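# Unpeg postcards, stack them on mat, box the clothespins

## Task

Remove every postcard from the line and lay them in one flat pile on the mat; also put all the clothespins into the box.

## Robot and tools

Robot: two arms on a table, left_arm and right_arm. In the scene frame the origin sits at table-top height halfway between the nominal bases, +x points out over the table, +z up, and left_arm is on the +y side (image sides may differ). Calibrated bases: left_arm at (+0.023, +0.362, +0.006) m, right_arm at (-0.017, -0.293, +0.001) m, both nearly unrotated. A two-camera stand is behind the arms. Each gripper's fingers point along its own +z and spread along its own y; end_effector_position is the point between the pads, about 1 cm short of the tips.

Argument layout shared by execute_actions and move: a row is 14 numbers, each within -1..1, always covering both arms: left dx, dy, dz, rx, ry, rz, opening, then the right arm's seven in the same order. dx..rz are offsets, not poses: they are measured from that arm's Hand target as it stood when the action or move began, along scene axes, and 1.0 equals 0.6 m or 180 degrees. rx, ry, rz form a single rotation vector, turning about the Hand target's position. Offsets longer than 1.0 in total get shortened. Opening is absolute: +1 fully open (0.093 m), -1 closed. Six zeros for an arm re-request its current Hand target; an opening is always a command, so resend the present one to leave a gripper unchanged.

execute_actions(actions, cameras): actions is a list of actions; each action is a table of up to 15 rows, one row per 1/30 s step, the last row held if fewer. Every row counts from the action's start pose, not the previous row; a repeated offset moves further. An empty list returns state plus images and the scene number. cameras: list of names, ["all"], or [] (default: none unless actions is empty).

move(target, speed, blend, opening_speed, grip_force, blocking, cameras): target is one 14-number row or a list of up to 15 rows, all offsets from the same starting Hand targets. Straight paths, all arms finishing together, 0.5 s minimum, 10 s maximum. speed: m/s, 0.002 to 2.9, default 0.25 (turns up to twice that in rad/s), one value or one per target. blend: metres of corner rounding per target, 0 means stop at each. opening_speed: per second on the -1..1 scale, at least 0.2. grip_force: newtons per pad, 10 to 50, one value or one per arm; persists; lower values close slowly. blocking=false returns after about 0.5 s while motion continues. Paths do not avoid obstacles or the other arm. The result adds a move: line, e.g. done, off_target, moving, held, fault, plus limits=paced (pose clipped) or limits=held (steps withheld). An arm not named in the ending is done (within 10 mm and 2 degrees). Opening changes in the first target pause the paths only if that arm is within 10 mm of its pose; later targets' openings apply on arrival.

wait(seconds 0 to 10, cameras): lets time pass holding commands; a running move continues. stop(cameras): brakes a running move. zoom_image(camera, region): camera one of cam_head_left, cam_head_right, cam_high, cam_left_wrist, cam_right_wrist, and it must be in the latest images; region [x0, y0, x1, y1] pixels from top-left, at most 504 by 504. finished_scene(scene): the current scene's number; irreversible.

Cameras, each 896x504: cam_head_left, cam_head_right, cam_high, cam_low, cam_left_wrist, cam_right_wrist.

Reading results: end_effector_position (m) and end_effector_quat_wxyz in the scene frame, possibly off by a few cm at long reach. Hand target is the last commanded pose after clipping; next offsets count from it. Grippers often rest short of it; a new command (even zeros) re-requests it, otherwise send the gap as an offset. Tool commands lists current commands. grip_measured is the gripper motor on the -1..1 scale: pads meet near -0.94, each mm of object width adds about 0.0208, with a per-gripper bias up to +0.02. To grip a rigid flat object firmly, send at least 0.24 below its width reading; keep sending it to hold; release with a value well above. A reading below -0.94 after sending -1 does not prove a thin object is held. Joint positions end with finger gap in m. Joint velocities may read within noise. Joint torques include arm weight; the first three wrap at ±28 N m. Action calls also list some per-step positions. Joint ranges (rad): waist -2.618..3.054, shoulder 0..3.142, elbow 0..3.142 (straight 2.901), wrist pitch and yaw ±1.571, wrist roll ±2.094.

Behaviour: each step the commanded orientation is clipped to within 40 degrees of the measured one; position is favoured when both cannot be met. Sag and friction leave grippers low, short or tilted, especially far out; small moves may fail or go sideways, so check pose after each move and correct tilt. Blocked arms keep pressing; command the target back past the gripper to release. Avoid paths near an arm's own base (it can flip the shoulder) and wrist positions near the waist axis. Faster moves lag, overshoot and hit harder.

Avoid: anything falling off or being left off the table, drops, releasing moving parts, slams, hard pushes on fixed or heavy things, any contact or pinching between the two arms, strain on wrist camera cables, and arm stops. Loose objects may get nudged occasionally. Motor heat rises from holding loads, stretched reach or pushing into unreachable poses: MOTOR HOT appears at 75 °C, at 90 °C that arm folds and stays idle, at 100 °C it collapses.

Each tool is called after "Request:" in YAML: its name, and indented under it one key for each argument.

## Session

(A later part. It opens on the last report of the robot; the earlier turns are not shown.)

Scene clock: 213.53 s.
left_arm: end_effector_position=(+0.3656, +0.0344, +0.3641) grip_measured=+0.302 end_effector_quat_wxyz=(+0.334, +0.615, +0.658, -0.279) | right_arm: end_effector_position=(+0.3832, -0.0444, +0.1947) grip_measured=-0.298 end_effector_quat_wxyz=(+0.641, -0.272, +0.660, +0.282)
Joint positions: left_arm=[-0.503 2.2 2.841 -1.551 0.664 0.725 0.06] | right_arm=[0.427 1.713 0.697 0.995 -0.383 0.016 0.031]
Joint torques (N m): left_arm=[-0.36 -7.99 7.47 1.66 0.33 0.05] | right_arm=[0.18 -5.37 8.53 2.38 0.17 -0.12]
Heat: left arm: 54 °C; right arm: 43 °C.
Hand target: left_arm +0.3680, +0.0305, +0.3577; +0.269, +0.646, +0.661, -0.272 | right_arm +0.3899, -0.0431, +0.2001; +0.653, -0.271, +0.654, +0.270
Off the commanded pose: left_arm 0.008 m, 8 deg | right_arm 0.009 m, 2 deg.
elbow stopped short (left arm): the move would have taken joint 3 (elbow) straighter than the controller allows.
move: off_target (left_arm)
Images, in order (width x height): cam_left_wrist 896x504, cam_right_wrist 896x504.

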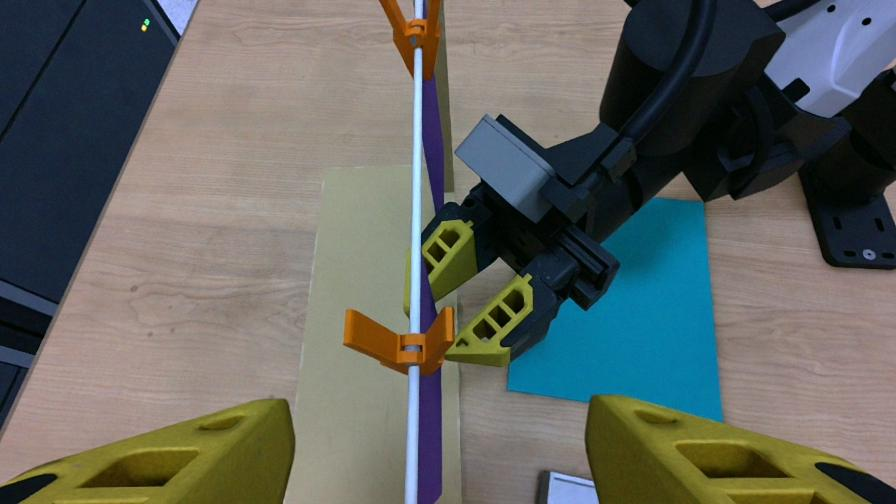

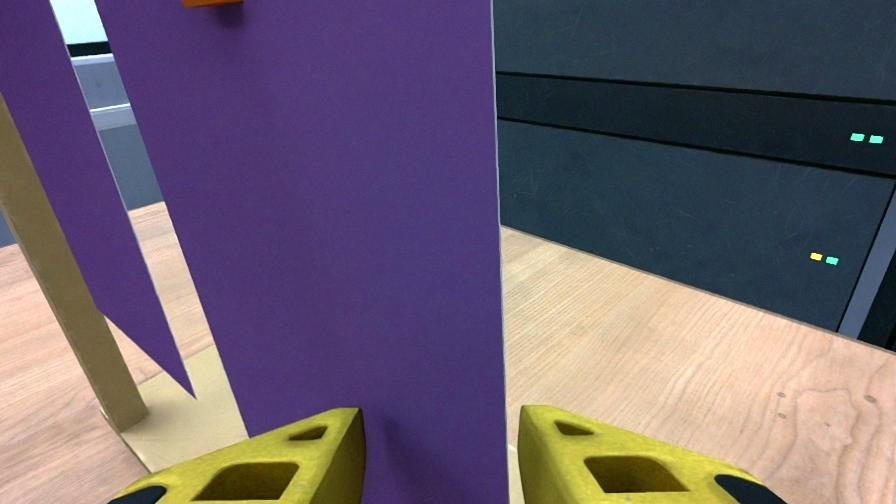

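Request:
move:
  target:
    - [0.0,0,0,0,0,0,0.3,0,0,0,0,0,0,-1]
    - [0.022,-0.065,-0.086,0,0,0,0.3,0,0,0,0,0,0,-1]
  speed: 0.1
  grip_force: [50,20]
  cameras: ["cam_left_wrist","cam_right_wrist","cam_low"]

Scene clock: 228.23 s.
left_arm: end_effector_position=(+0.3750, -0.0021, +0.3049) grip_measured=+0.302 end_effector_quat_wxyz=(+0.280, +0.633, +0.666, -0.278) | right_arm: end_effector_position=(+0.3840, -0.0441, +0.1990) grip_measured=-0.973 end_effector_quat_wxyz=(+0.647, -0.273, +0.654, +0.281)
Joint positions: left_arm=[-0.568 2.328 2.841 -1.526 0.623 0.727 0.06] | right_arm=[0.427 1.713 0.701 1.007 -0.383 0.012 0]
Joint torques (N m): left_arm=[-0.24 -10.15 7.99 1.96 0.34 -0.04] | right_arm=[0.25 -5.31 8.14 2.27 0.22 -0.05]
Heat: left arm: 50 °C; right arm: 42 °C.
Hand target: left_arm +0.3812, -0.0084, +0.3061; +0.269, +0.646, +0.661, -0.272 | right_arm +0.3900, -0.0431, +0.2001; +0.653, -0.271, +0.654, +0.270
Off the commanded pose: left_arm 0.009 m, 2 deg | right_arm 0.006 m, 1 deg.
elbow stopped short (left arm): the move would have taken joint 3 (elbow) straighter than the controller allows.
grip_force (N): 50, 20
move: done
Images, in order (width x height): cam_low 896x504, cam_left_wrist 896x504, cam_right_wrist 896x504.

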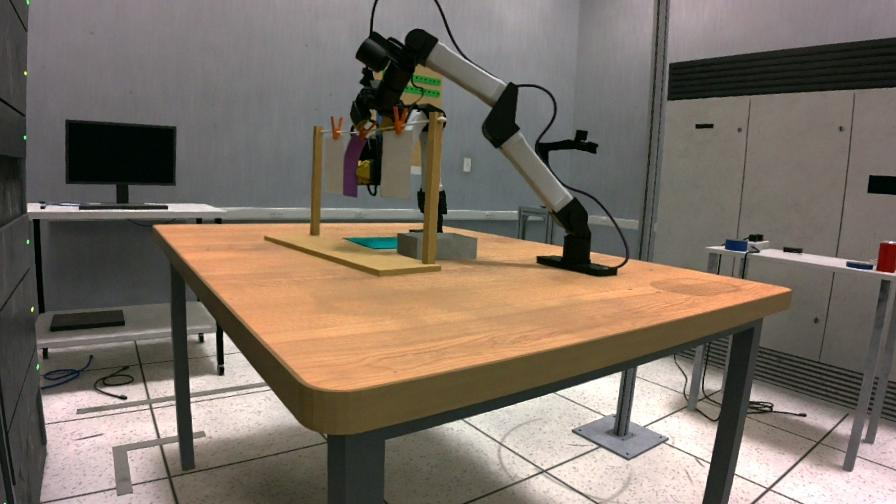

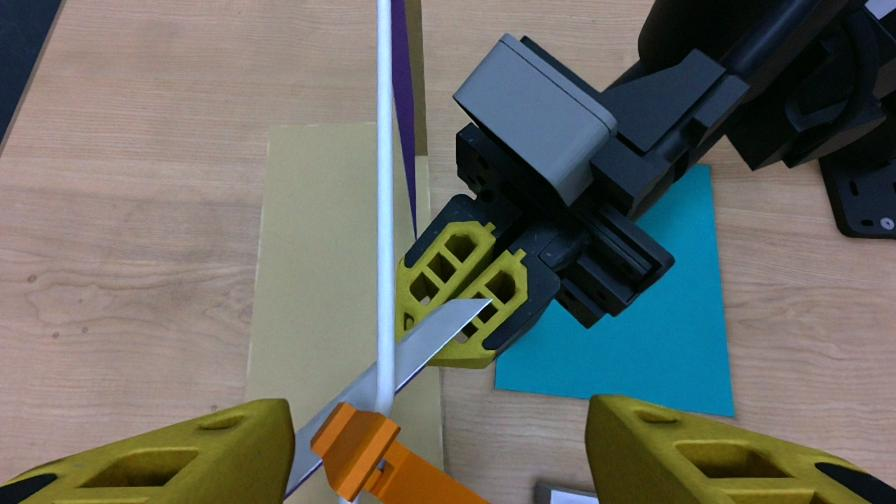

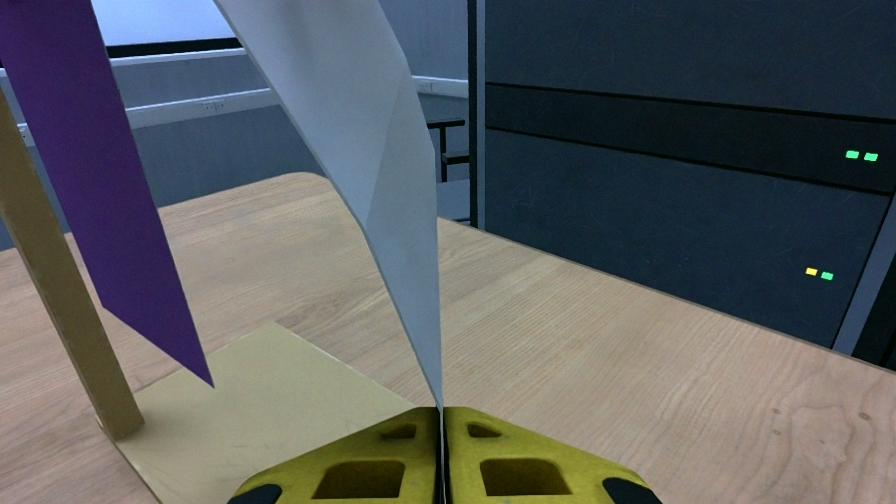

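Request:
move:
  target: [0,0.02,0.017,0,0,-0.14,0.7,-0.005,0,0,0,0,0.09,-1]
  speed: 0.1
  cameras: ["cam_left_wrist","cam_right_wrist","cam_head_right"]

Scene clock: 246.27 s.
left_arm: end_effector_position=(+0.3759, +0.0046, +0.3203) grip_measured=+0.698 end_effector_quat_wxyz=(+0.342, +0.713, +0.529, -0.308) | right_arm: end_effector_position=(+0.3808, -0.0417, +0.1984) grip_measured=-0.973 end_effector_quat_wxyz=(+0.603, -0.357, +0.613, +0.365)
Joint positions: left_arm=[-0.503 2.337 2.841 -1.525 0.828 1.076 0.079] | right_arm=[0.321 1.786 0.791 0.988 -0.755 0.012 0]
Joint torques (N m): left_arm=[0.66 -9.44 7.9 1.49 0.64 0.05] | right_arm=[-0.92 -5.86 8.34 2.07 -0.09 -0.1]
Heat: left arm: 50 °C; right arm: 44 °C.
Hand target: left_arm +0.3812, +0.0035, +0.3163; +0.204, +0.774, +0.504, -0.324 | right_arm +0.3870, -0.0431, +0.2001; +0.608, -0.360, +0.609, +0.360
Off the commanded pose: left_arm 0.007 m, 18 deg | right_arm 0.007 m, 1 deg.
elbow stopped short (left arm): the move would have taken joint 3 (elbow) straighter than the controller allows.
grip_force (N): 50, 20
move: off_target (left_arm)
Images, in order (width x height): cam_head_right 896x504, cam_left_wrist 896x504, cam_right_wrist 896x504.

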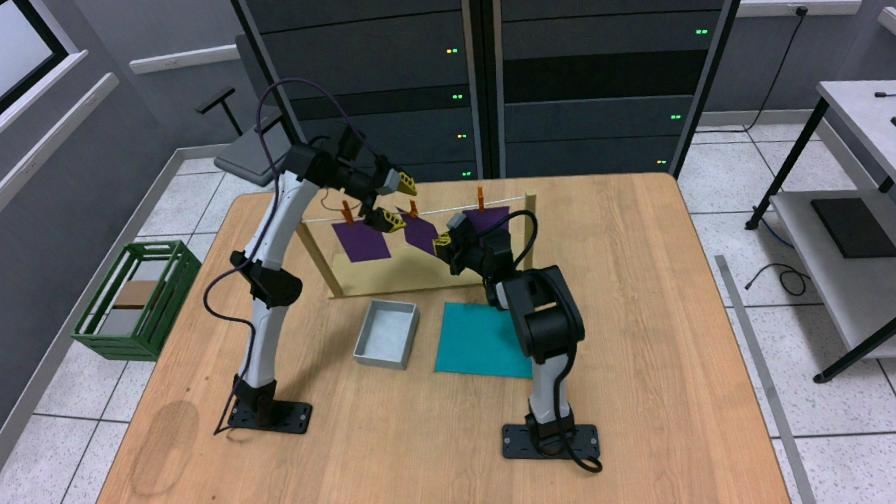

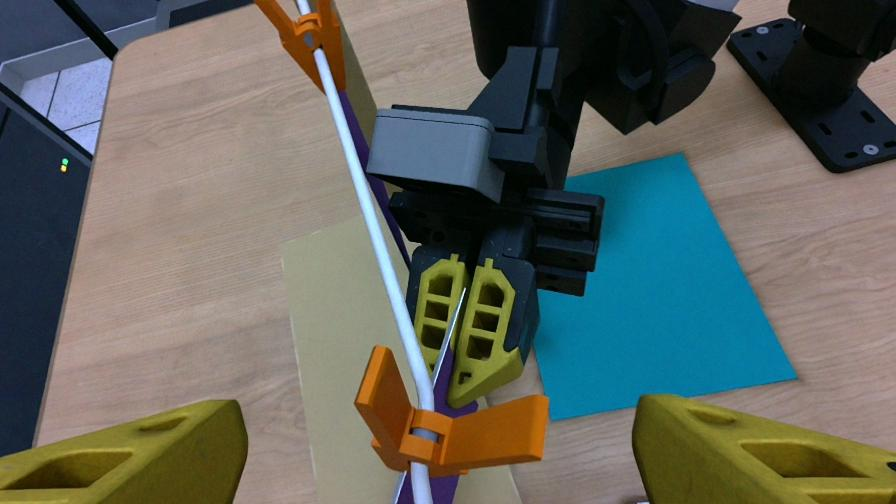

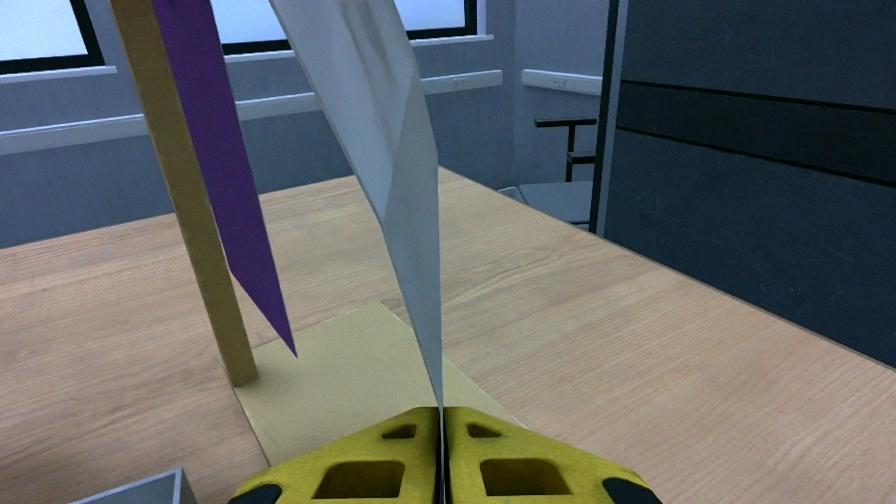

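Request:
move:
  target:
    - [0,-0.02,-0.032,0,0,0,0.7,0,0,0,0,0,0,-1]
    - [0,-0.02,-0.032,0,0,0,-0.9,0,0,0,0,0,0,-1]
  speed: 0.1
  opening_speed: 1
  grip_force: [50,30]
  cameras: ["cam_left_wrist","cam_right_wrist","cam_head_right"]

Scene clock: 259.57 s.
left_arm: end_effector_position=(+0.3793, -0.0035, +0.3011) grip_measured=-0.611 end_effector_quat_wxyz=(+0.326, +0.717, +0.530, -0.314) | right_arm: end_effector_position=(+0.3798, -0.0411, +0.1977) grip_measured=-0.975 end_effector_quat_wxyz=(+0.601, -0.358, +0.613, +0.368)
Joint positions: left_arm=[-0.514 2.378 2.841 -1.521 0.827 1.086 0.016] | right_arm=[0.321 1.786 0.791 0.984 -0.762 0.012 0]
Joint torques (N m): left_arm=[-0.31 -10.14 8.03 1.49 0.48 0.02] | right_arm=[-0.88 -5.87 8.43 2.11 -0.07 -0.13]
Heat: left arm: 48 °C; right arm: 44 °C.
Hand target: left_arm +0.3812, -0.0084, +0.2971; +0.204, +0.774, +0.504, -0.324 | right_arm +0.3870, -0.0431, +0.2001; +0.608, -0.360, +0.609, +0.360
Off the commanded pose: left_arm 0.007 m, 16 deg | right_arm 0.008 m, 1 deg.
elbow stopped short (left arm): the move would have taken joint 3 (elbow) straighter than the controller allows.
grip_force (N): 50, 30
move: off_target (left_arm); target 2's new opening was sent with left_arm's hand 0.007 m and 16 deg from that target
Images, in order (width x height): cam_head_right 896x504, cam_left_wrist 896x504, cam_right_wrist 896x504.

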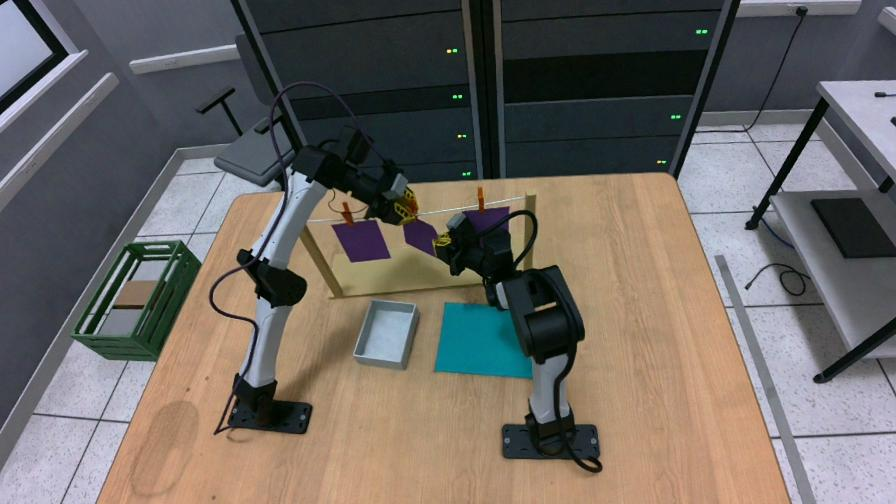

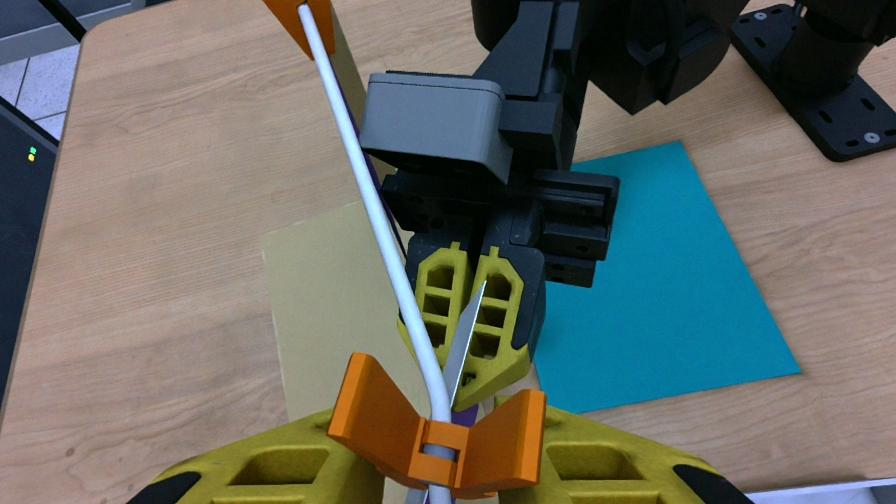

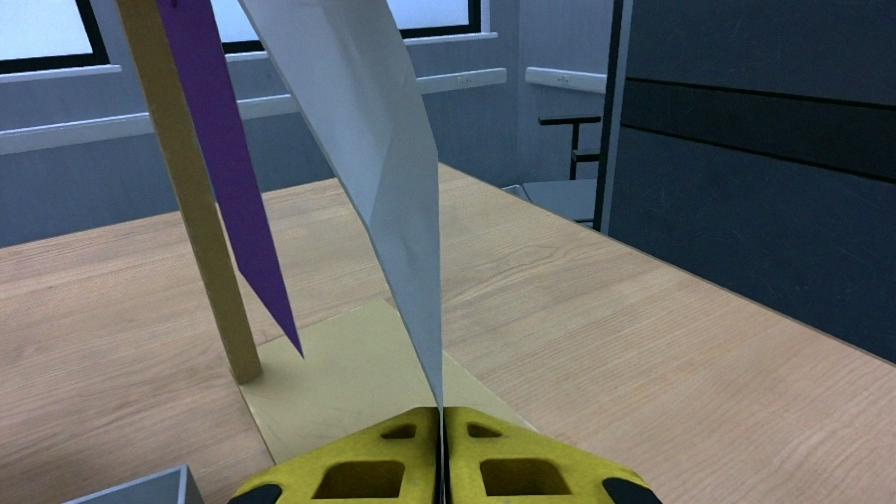

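Request:
move:
  target:
    - [0,0,0,0,0,0,0.5,0,0,0,0,0,0,-1]
    - [0,0.016,0.036,0,0,0,0.5,0,0,0,0,0,0,-1]
  speed: 0.1
  grip_force: [50,30]
  cameras: ["cam_left_wrist"]

Request:
move:
  target: [0,0,0,0,0,0,-0.9,0,0,0,0,0,0,-1]
  opening_speed: 1
  cameras: ["cam_left_wrist","cam_right_wrist"]

Scene clock: 270.03 s.
left_arm: end_effector_position=(+0.3803, -0.0025, +0.3011) grip_measured=+0.498 end_effector_quat_wxyz=(+0.326, +0.715, +0.533, -0.314) | right_arm: end_effector_position=(+0.3798, -0.0411, +0.1977) grip_measured=-0.975 end_effector_quat_wxyz=(+0.601, -0.358, +0.613, +0.368)
Joint positions: left_arm=[-0.511 2.378 2.841 -1.521 0.826 1.08 0.069] | right_arm=[0.321 1.786 0.791 0.984 -0.762 0.012 0]
Joint torques (N m): left_arm=[0.85 -13.78 8.06 1.53 0.63 -0.11] | right_arm=[-0.87 -5.82 8.38 2.13 -0.04 -0.1]
Heat: left arm: 49 °C; right arm: 44 °C.
Hand target: left_arm +0.3811, +0.0011, +0.3187; +0.204, +0.774, +0.504, -0.324 | right_arm +0.3870, -0.0431, +0.2001; +0.608, -0.360, +0.609, +0.360
Off the commanded pose: left_arm 0.018 m, 16 deg | right_arm 0.008 m, 1 deg.
elbow stopped short (left arm): the move would have taken joint 3 (elbow) straighter than the controller allows.
grip_force (N): 50, 30
move: off_target (left_arm)
Images, in order (width x height): cam_left_wrist 896x504.

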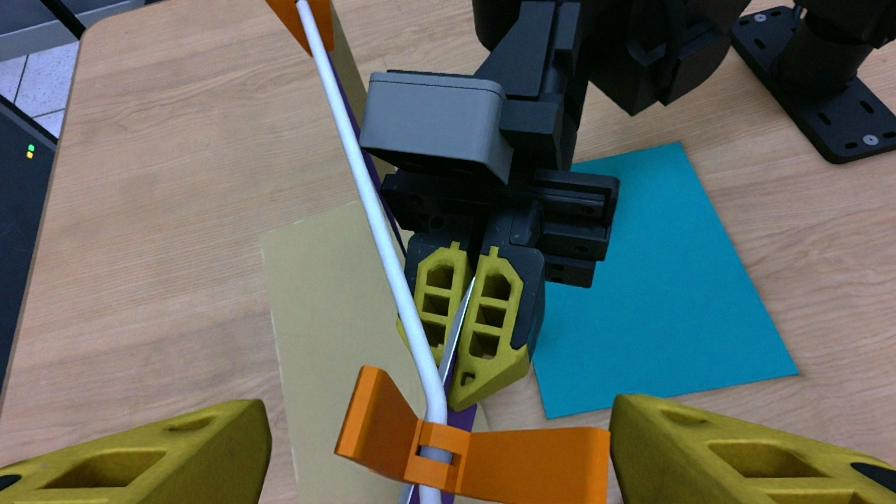

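Scene clock: 271.73 s.
left_arm: end_effector_position=(+0.3802, -0.0026, +0.3012) grip_measured=-0.609 end_effector_quat_wxyz=(+0.326, +0.714, +0.533, -0.315) | right_arm: end_effector_position=(+0.3798, -0.0411, +0.1973) grip_measured=-0.975 end_effector_quat_wxyz=(+0.600, -0.358, +0.614, +0.368)
Joint positions: left_arm=[-0.511 2.378 2.841 -1.521 0.827 1.079 0.016] | right_arm=[0.321 1.786 0.791 0.982 -0.762 0.012 0]
Joint torques (N m): left_arm=[0.84 -13.81 8.02 1.54 0.61 -0.12] | right_arm=[-1.06 -6 8.38 2.13 -0.08 -0.11]
Heat: left arm: 50 °C; right arm: 44 °C.
Hand target: left_arm +0.3811, +0.0011, +0.3187; +0.204, +0.774, +0.504, -0.324 | right_arm +0.3870, -0.0431, +0.2001; +0.608, -0.360, +0.609, +0.360
Off the commanded pose: left_arm 0.018 m, 16 deg | right_arm 0.008 m, 1 deg.
elbow stopped short (left arm): the move would have taken joint 3 (elbow) straighter than the controller allows.
grip_force (N): 50, 30
move: off_target (left_arm)
Images, in order (width x height): cam_left_wrist 896x504, cam_right_wrist 896x504.

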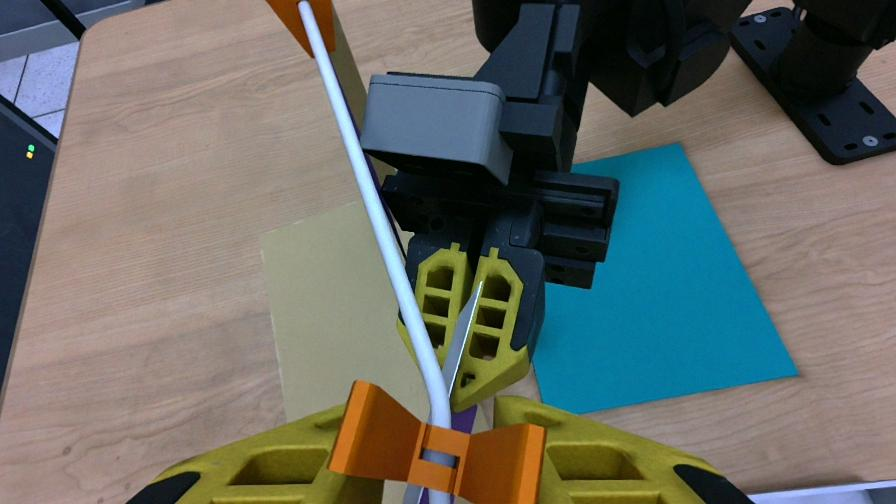

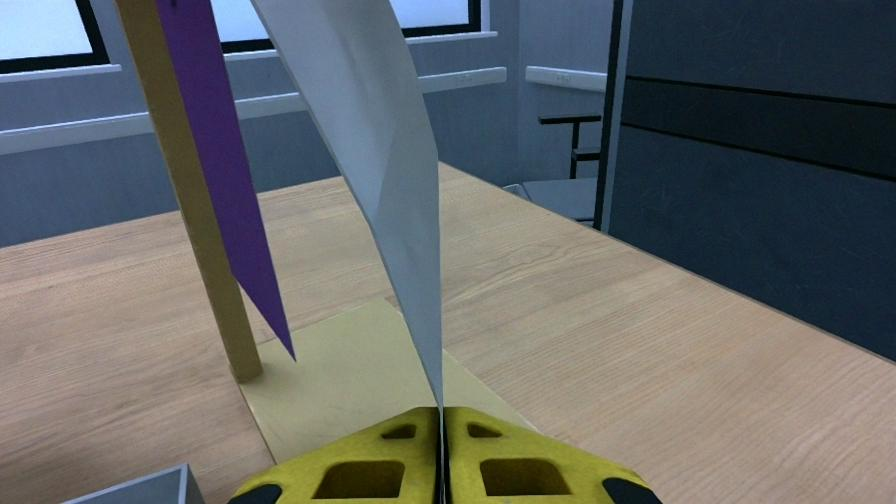

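Request:
move:
  target:
    - [0,0,0,0,0,0,0.5,0,0,0,0,0,0,-1]
    - [0,0.02,0.02,0,0,0,0.5,0,0,0,0,0,0,-1]
  speed: 0.1
  cameras: ["cam_left_wrist"]

Scene clock: 280.70 s.
left_arm: end_effector_position=(+0.3887, +0.0062, +0.3018) grip_measured=+0.498 end_effector_quat_wxyz=(+0.330, +0.707, +0.541, -0.313) | right_arm: end_effector_position=(+0.3798, -0.0411, +0.1973) grip_measured=-0.975 end_effector_quat_wxyz=(+0.600, -0.358, +0.614, +0.368)
Joint positions: left_arm=[-0.486 2.378 2.841 -1.521 0.833 1.079 0.069] | right_arm=[0.321 1.786 0.791 0.982 -0.762 0.012 0]
Joint torques (N m): left_arm=[0.75 -16.03 8.01 1.33 0.65 -0.04] | right_arm=[-0.91 -5.86 8.27 2.15 -0.03 -0.1]
Heat: left arm: 53 °C; right arm: 45 °C.
Hand target: left_arm +0.3812, +0.0132, +0.3307; +0.204, +0.774, +0.504, -0.324 | right_arm +0.3870, -0.0431, +0.2001; +0.608, -0.360, +0.609, +0.360
Off the commanded pose: left_arm 0.031 m, 17 deg | right_arm 0.008 m, 1 deg.
elbow stopped short (left arm): the move would have taken joint 3 (elbow) straighter than the controller allows.
grip_force (N): 50, 30
move: off_target (left_arm)
Images, in order (width x height): cam_left_wrist 896x504.

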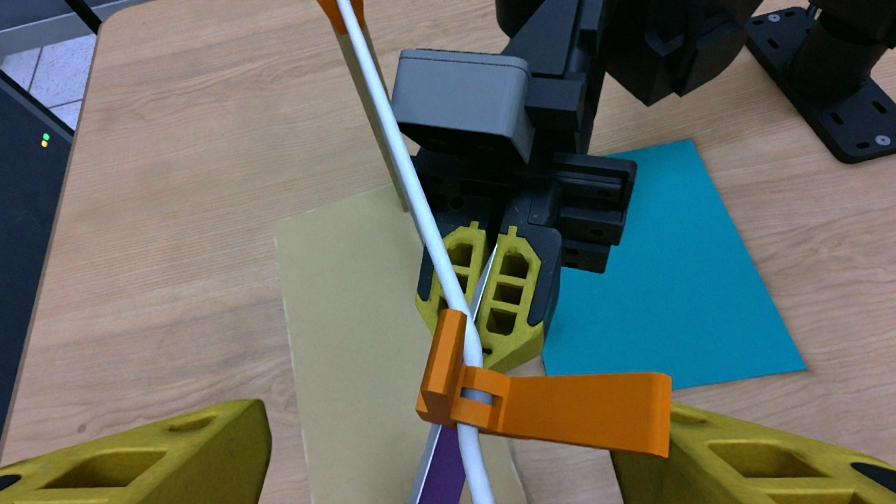

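Request:
move:
  target: [-0.01,-0.008,0.05,0,0,0,0.5,0,0,0,0,0,0,-1]
  speed: 0.1
  cameras: ["cam_left_wrist"]

Scene clock: 290.63 s.
left_arm: end_effector_position=(+0.3835, +0.0073, +0.3226) grip_measured=+0.498 end_effector_quat_wxyz=(+0.342, +0.689, +0.552, -0.323) | right_arm: end_effector_position=(+0.3798, -0.0411, +0.1973) grip_measured=-0.975 end_effector_quat_wxyz=(+0.600, -0.358, +0.614, +0.368)
Joint positions: left_arm=[-0.486 2.341 2.841 -1.502 0.847 1.003 0.069] | right_arm=[0.321 1.786 0.791 0.982 -0.762 0.012 0]
Joint torques (N m): left_arm=[-0.08 -16.58 8.03 1.85 0.65 -0.13] | right_arm=[-0.98 -5.85 8.39 2.15 -0.1 -0.11]
Heat: left arm: 58 °C; right arm: 45 °C.
Hand target: left_arm +0.3752, +0.0084, +0.3607; +0.204, +0.774, +0.504, -0.324 | right_arm +0.3870, -0.0431, +0.2001; +0.608, -0.360, +0.609, +0.360
Off the commanded pose: left_arm 0.039 m, 19 deg | right_arm 0.008 m, 1 deg.
elbow stopped short (left arm): the move would have taken joint 3 (elbow) straighter than the controller allows.
grip_force (N): 50, 30
move: off_target (left_arm)
Images, in order (width x height): cam_left_wrist 896x504.

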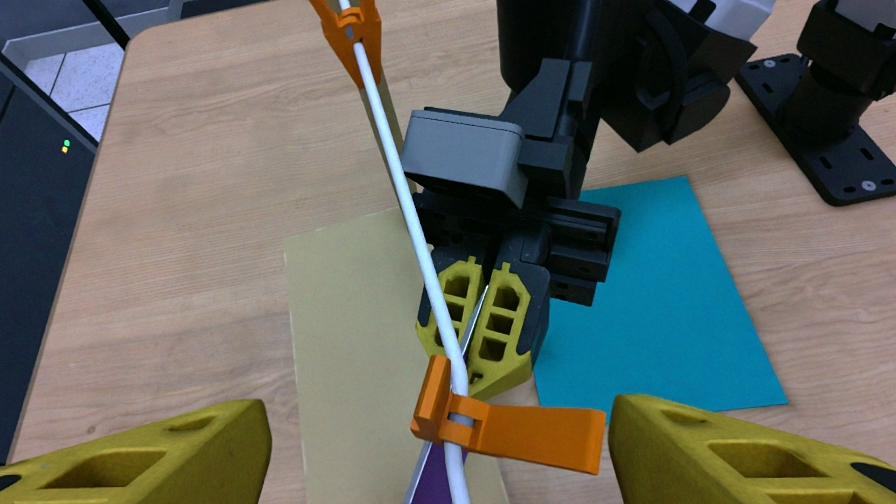

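Request:
move:
  target:
    - [-0.02,-0.01,0,0,0,0,0.5,0,0,0,0,0,0,-1]
    - [-0.02,-0.01,0,0,0,0,-0.95,0,0,0,0,0,0,-1]
  speed: 0.1
  opening_speed: 1
  cameras: ["cam_left_wrist","cam_right_wrist"]

Scene clock: 303.30 s.
left_arm: end_effector_position=(+0.3749, +0.0000, +0.3250) grip_measured=-0.697 end_effector_quat_wxyz=(+0.339, +0.692, +0.547, -0.328) | right_arm: end_effector_position=(+0.3798, -0.0411, +0.1969) grip_measured=-0.975 end_effector_quat_wxyz=(+0.599, -0.358, +0.614, +0.368)
Joint positions: left_arm=[-0.508 2.336 2.841 -1.502 0.847 0.991 0.012] | right_arm=[0.321 1.786 0.791 0.98 -0.762 0.012 0]
Joint torques (N m): left_arm=[-0.36 -16.66 7.92 1.68 0.54 -0.12] | right_arm=[-0.91 -5.87 8.29 2.18 -0.05 -0.1]
Heat: left arm: 62 °C; right arm: 45 °C.
Hand target: left_arm +0.3632, +0.0024, +0.3608; +0.204, +0.774, +0.504, -0.324 | right_arm +0.3870, -0.0431, +0.2001; +0.608, -0.360, +0.609, +0.360
Off the commanded pose: left_arm 0.038 m, 19 deg | right_arm 0.008 m, 2 deg.
elbow stopped short (left arm): the move would have taken joint 3 (elbow) straighter than the controller allows.
grip_force (N): 50, 30
move: off_target (left_arm); target 2's new opening was sent with left_arm's hand 0.040 m and 19 deg from that target
Images, in order (width x height): cam_left_wrist 896x504, cam_right_wrist 896x504.

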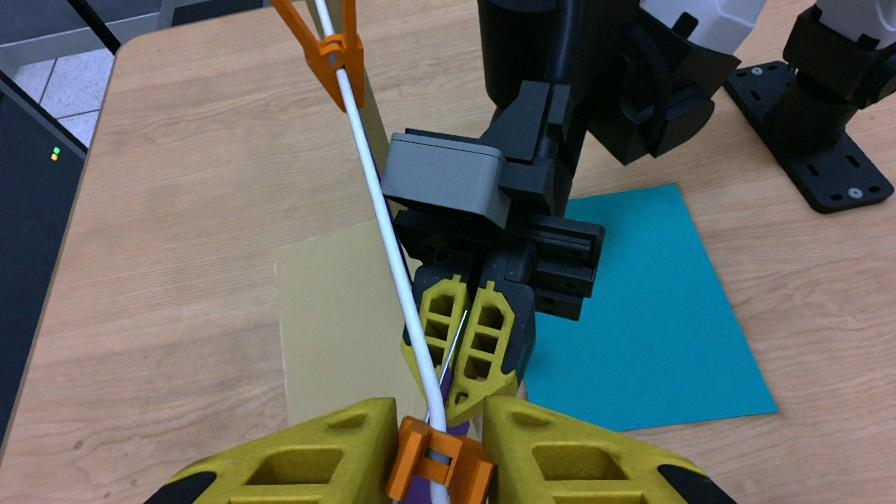

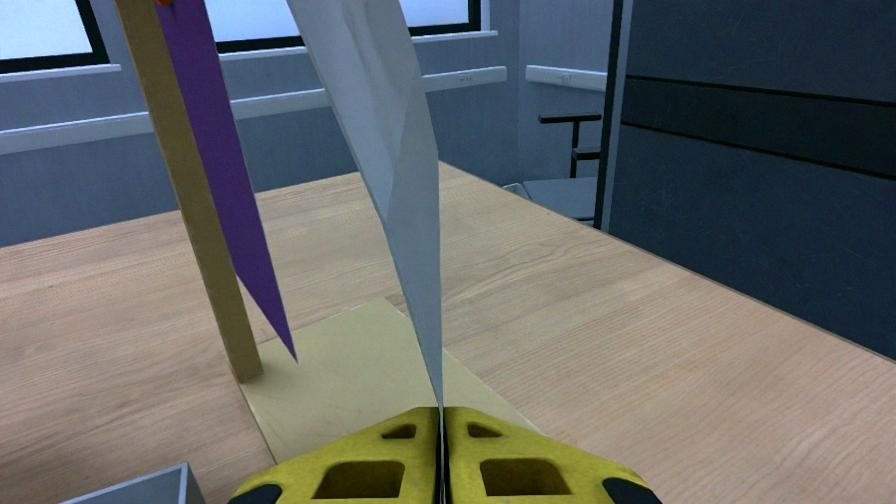

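Request:
move:
  target: [0,0.02,0.09,0,0,0,-1,0,0,0,0,0,0,-1]
  speed: 0.1
  cameras: ["cam_left_wrist","cam_right_wrist","cam_head_right"]

Scene clock: 309.97 s.
left_arm: end_effector_position=(+0.3701, +0.0077, +0.3797) grip_measured=-0.712 end_effector_quat_wxyz=(+0.393, +0.658, +0.543, -0.342) | right_arm: end_effector_position=(+0.3803, -0.0419, +0.1969) grip_measured=-0.975 end_effector_quat_wxyz=(+0.600, -0.358, +0.615, +0.367)
Joint positions: left_arm=[-0.489 2.25 2.841 -1.41 0.894 0.86 0.011] | right_arm=[0.319 1.786 0.791 0.98 -0.762 0.012 0]
Joint torques (N m): left_arm=[0.79 -15.1 7.73 2.11 0.59 -0.11] | right_arm=[-0.83 -5.87 8.43 2.17 -0.02 -0.11]
Heat: left arm: 62 °C; right arm: 45 °C.
Hand target: left_arm +0.3632, +0.0143, +0.4147; +0.204, +0.774, +0.504, -0.324 | right_arm +0.3871, -0.0431, +0.2001; +0.608, -0.360, +0.609, +0.360
Off the commanded pose: left_arm 0.036 m, 26 deg | right_arm 0.008 m, 1 deg.
elbow stopped short (left arm): the move would have taken joint 3 (elbow) straighter than the controller allows.
grip_force (N): 50, 30
move: off_target (left_arm)
Images, in order (width x height): cam_head_right 896x504, cam_left_wrist 896x504, cam_right_wrist 896x504.

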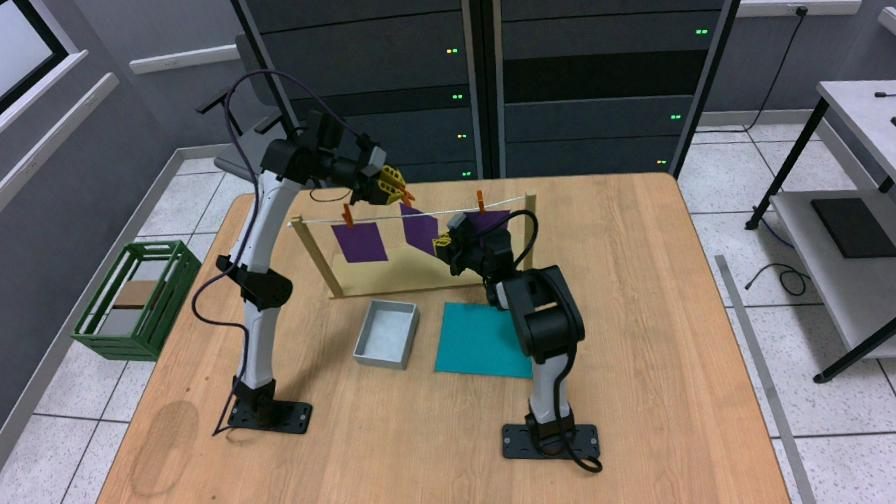

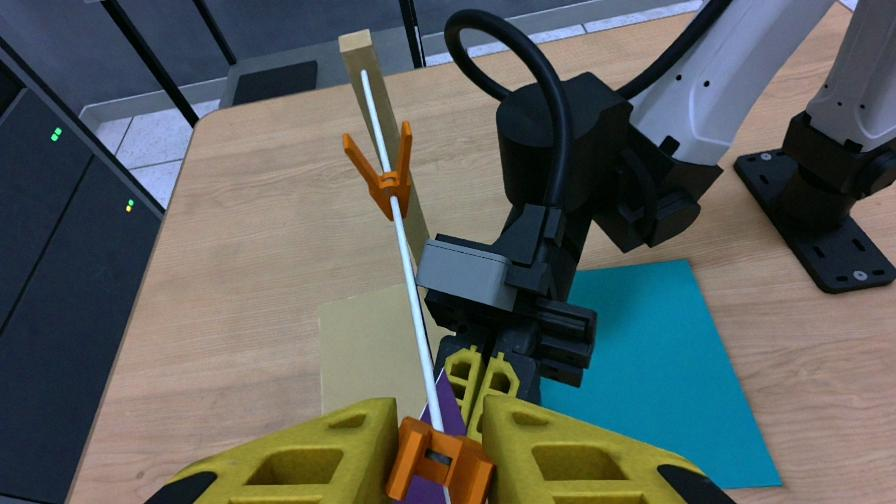

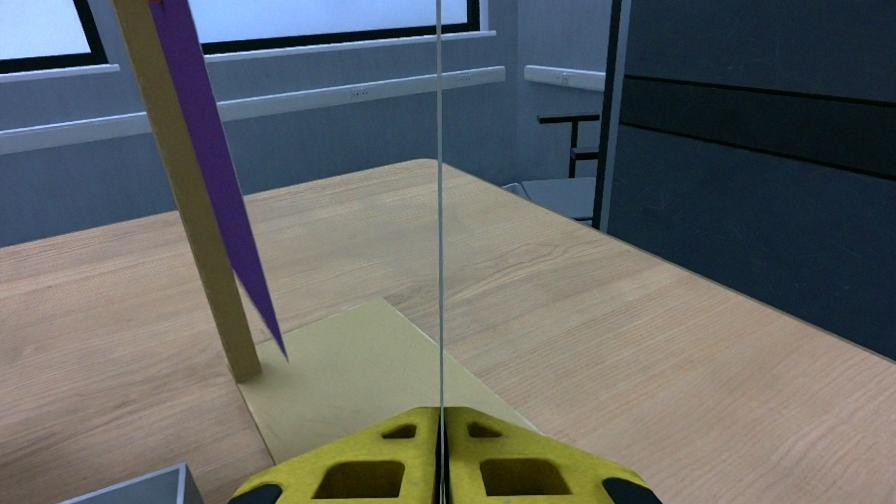

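Request:
move:
  target:
    - [-0.02,0.0,0.0,0,0,0,-1,-0.067,-0.033,-0.033,0,0,0,-1]
    - [-0.138,0.06,-0.05,0,0,0.1,-1,-0.228,-0.178,-0.05,0,0,0,-1]
    - [-0.188,0.16,-0.25,0.087,0.009,0.353,-1,-0.228,-0.295,-0.133,-0.277,-0.428,0.1825,-1]
  blend: [0.01,0.02,0]
  cameras: ["all"]

Scene clock: 348.30 s.
left_arm: end_effector_position=(+0.2512, +0.1108, +0.2566) grip_measured=-0.712 end_effector_quat_wxyz=(+0.213, +0.412, +0.880, -0.106) | right_arm: end_effector_position=(+0.2525, -0.2194, +0.1202) grip_measured=-0.975 end_effector_quat_wxyz=(+0.661, -0.710, +0.177, -0.166)
Joint positions: left_arm=[-0.775 1.465 1.59 -1.217 0.039 0.053 0.011] | right_arm=[-0.366 1.489 0.278 0.677 -1.431 -2.102 0]
Joint torques (N m): left_arm=[-0.43 -8.14 5.9 1.94 0.02 -0.14] | right_arm=[-0.68 -2.55 4.66 1.58 -0.7 0.03]
Heat: left arm: 67 °C; right arm: 45 °C.
Hand target: left_arm +0.2503, +0.1103, +0.2647; +0.234, +0.409, +0.875, -0.111 | right_arm +0.2502, -0.2202, +0.1203; +0.534, -0.839, +0.088, -0.057
Off the commanded pose: left_arm 0.008 m, 3 deg | right_arm 0.002 m, 26 deg.
elbow stopped short (left arm): the move would have taken joint 3 (elbow) straighter than the controller allows.
joint sent to its limit (right arm) — joint 6 (wrist roll), lower limit. The joint targets are off in orientation, not in position.
grip_force (N): 50, 30
move: off_target (left_arm, right_arm)

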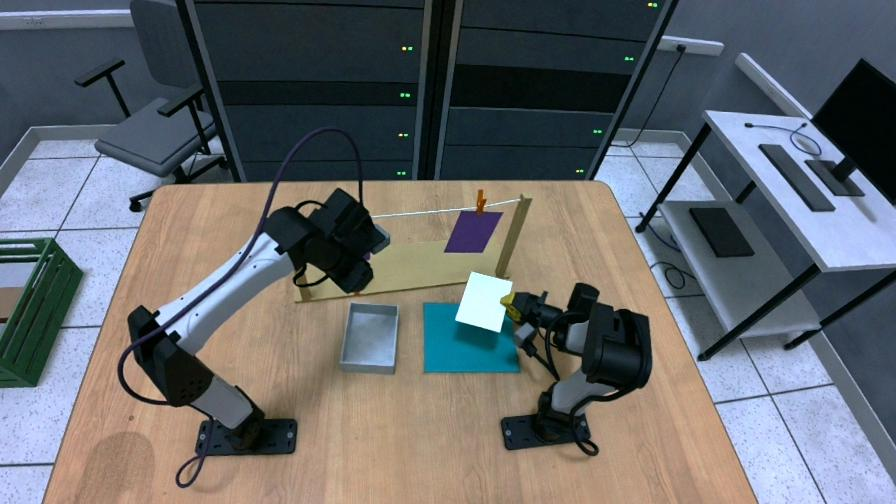

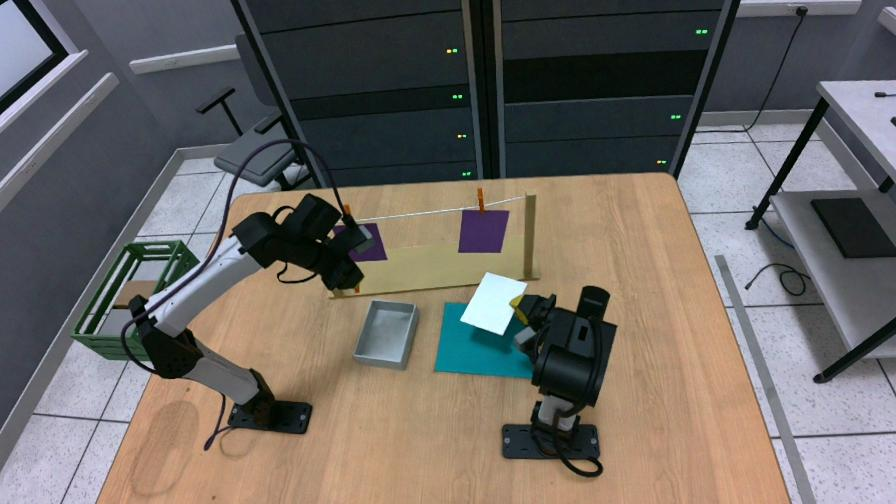

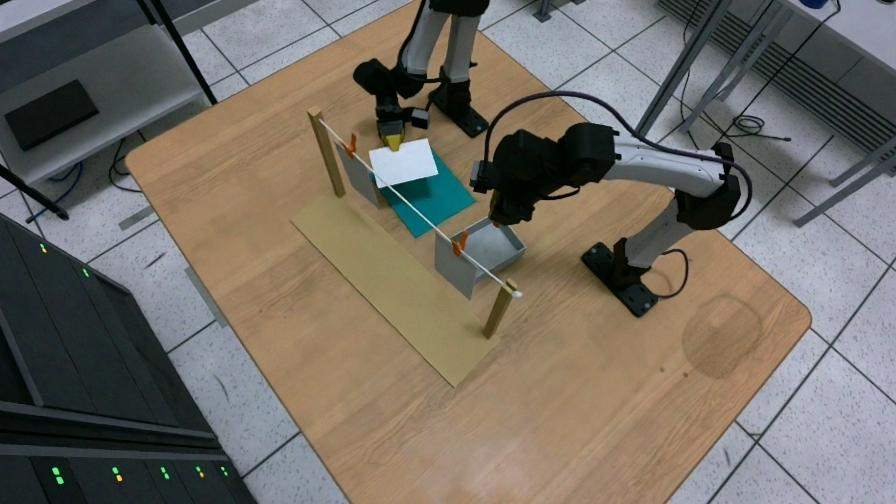

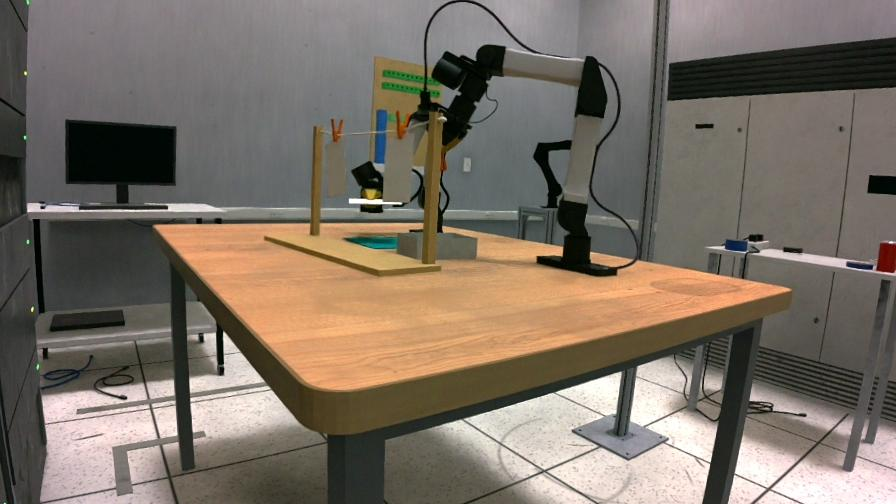

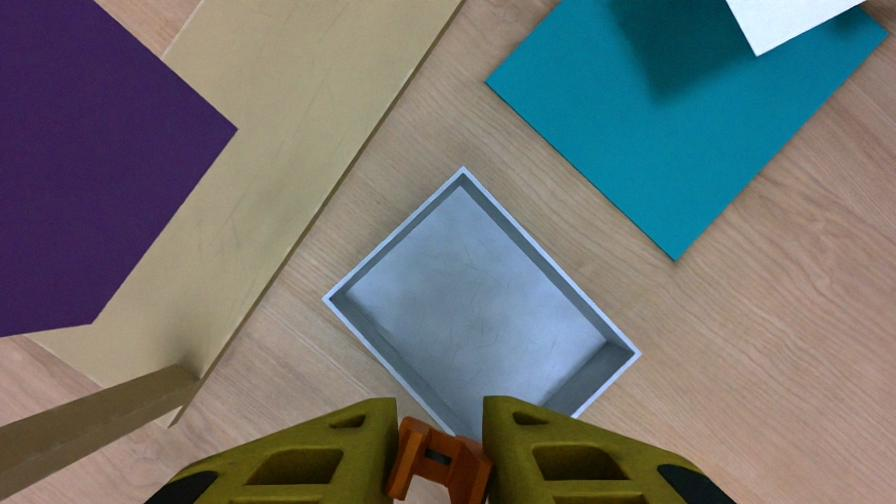

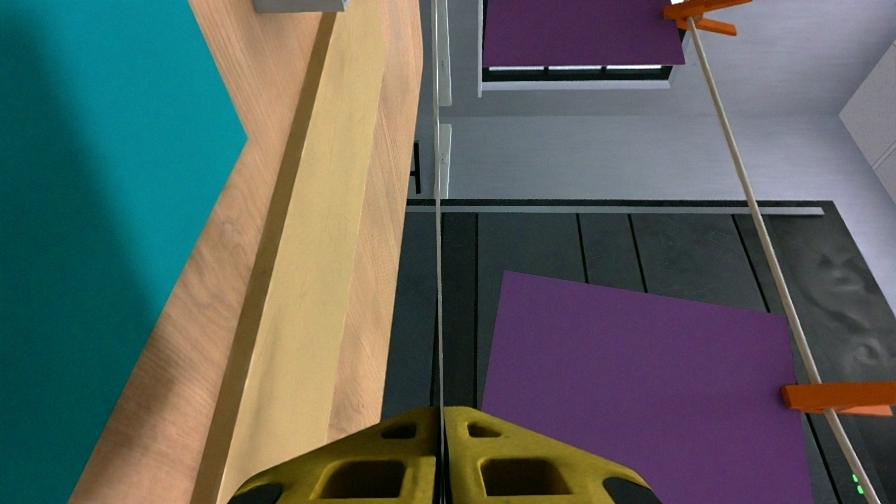

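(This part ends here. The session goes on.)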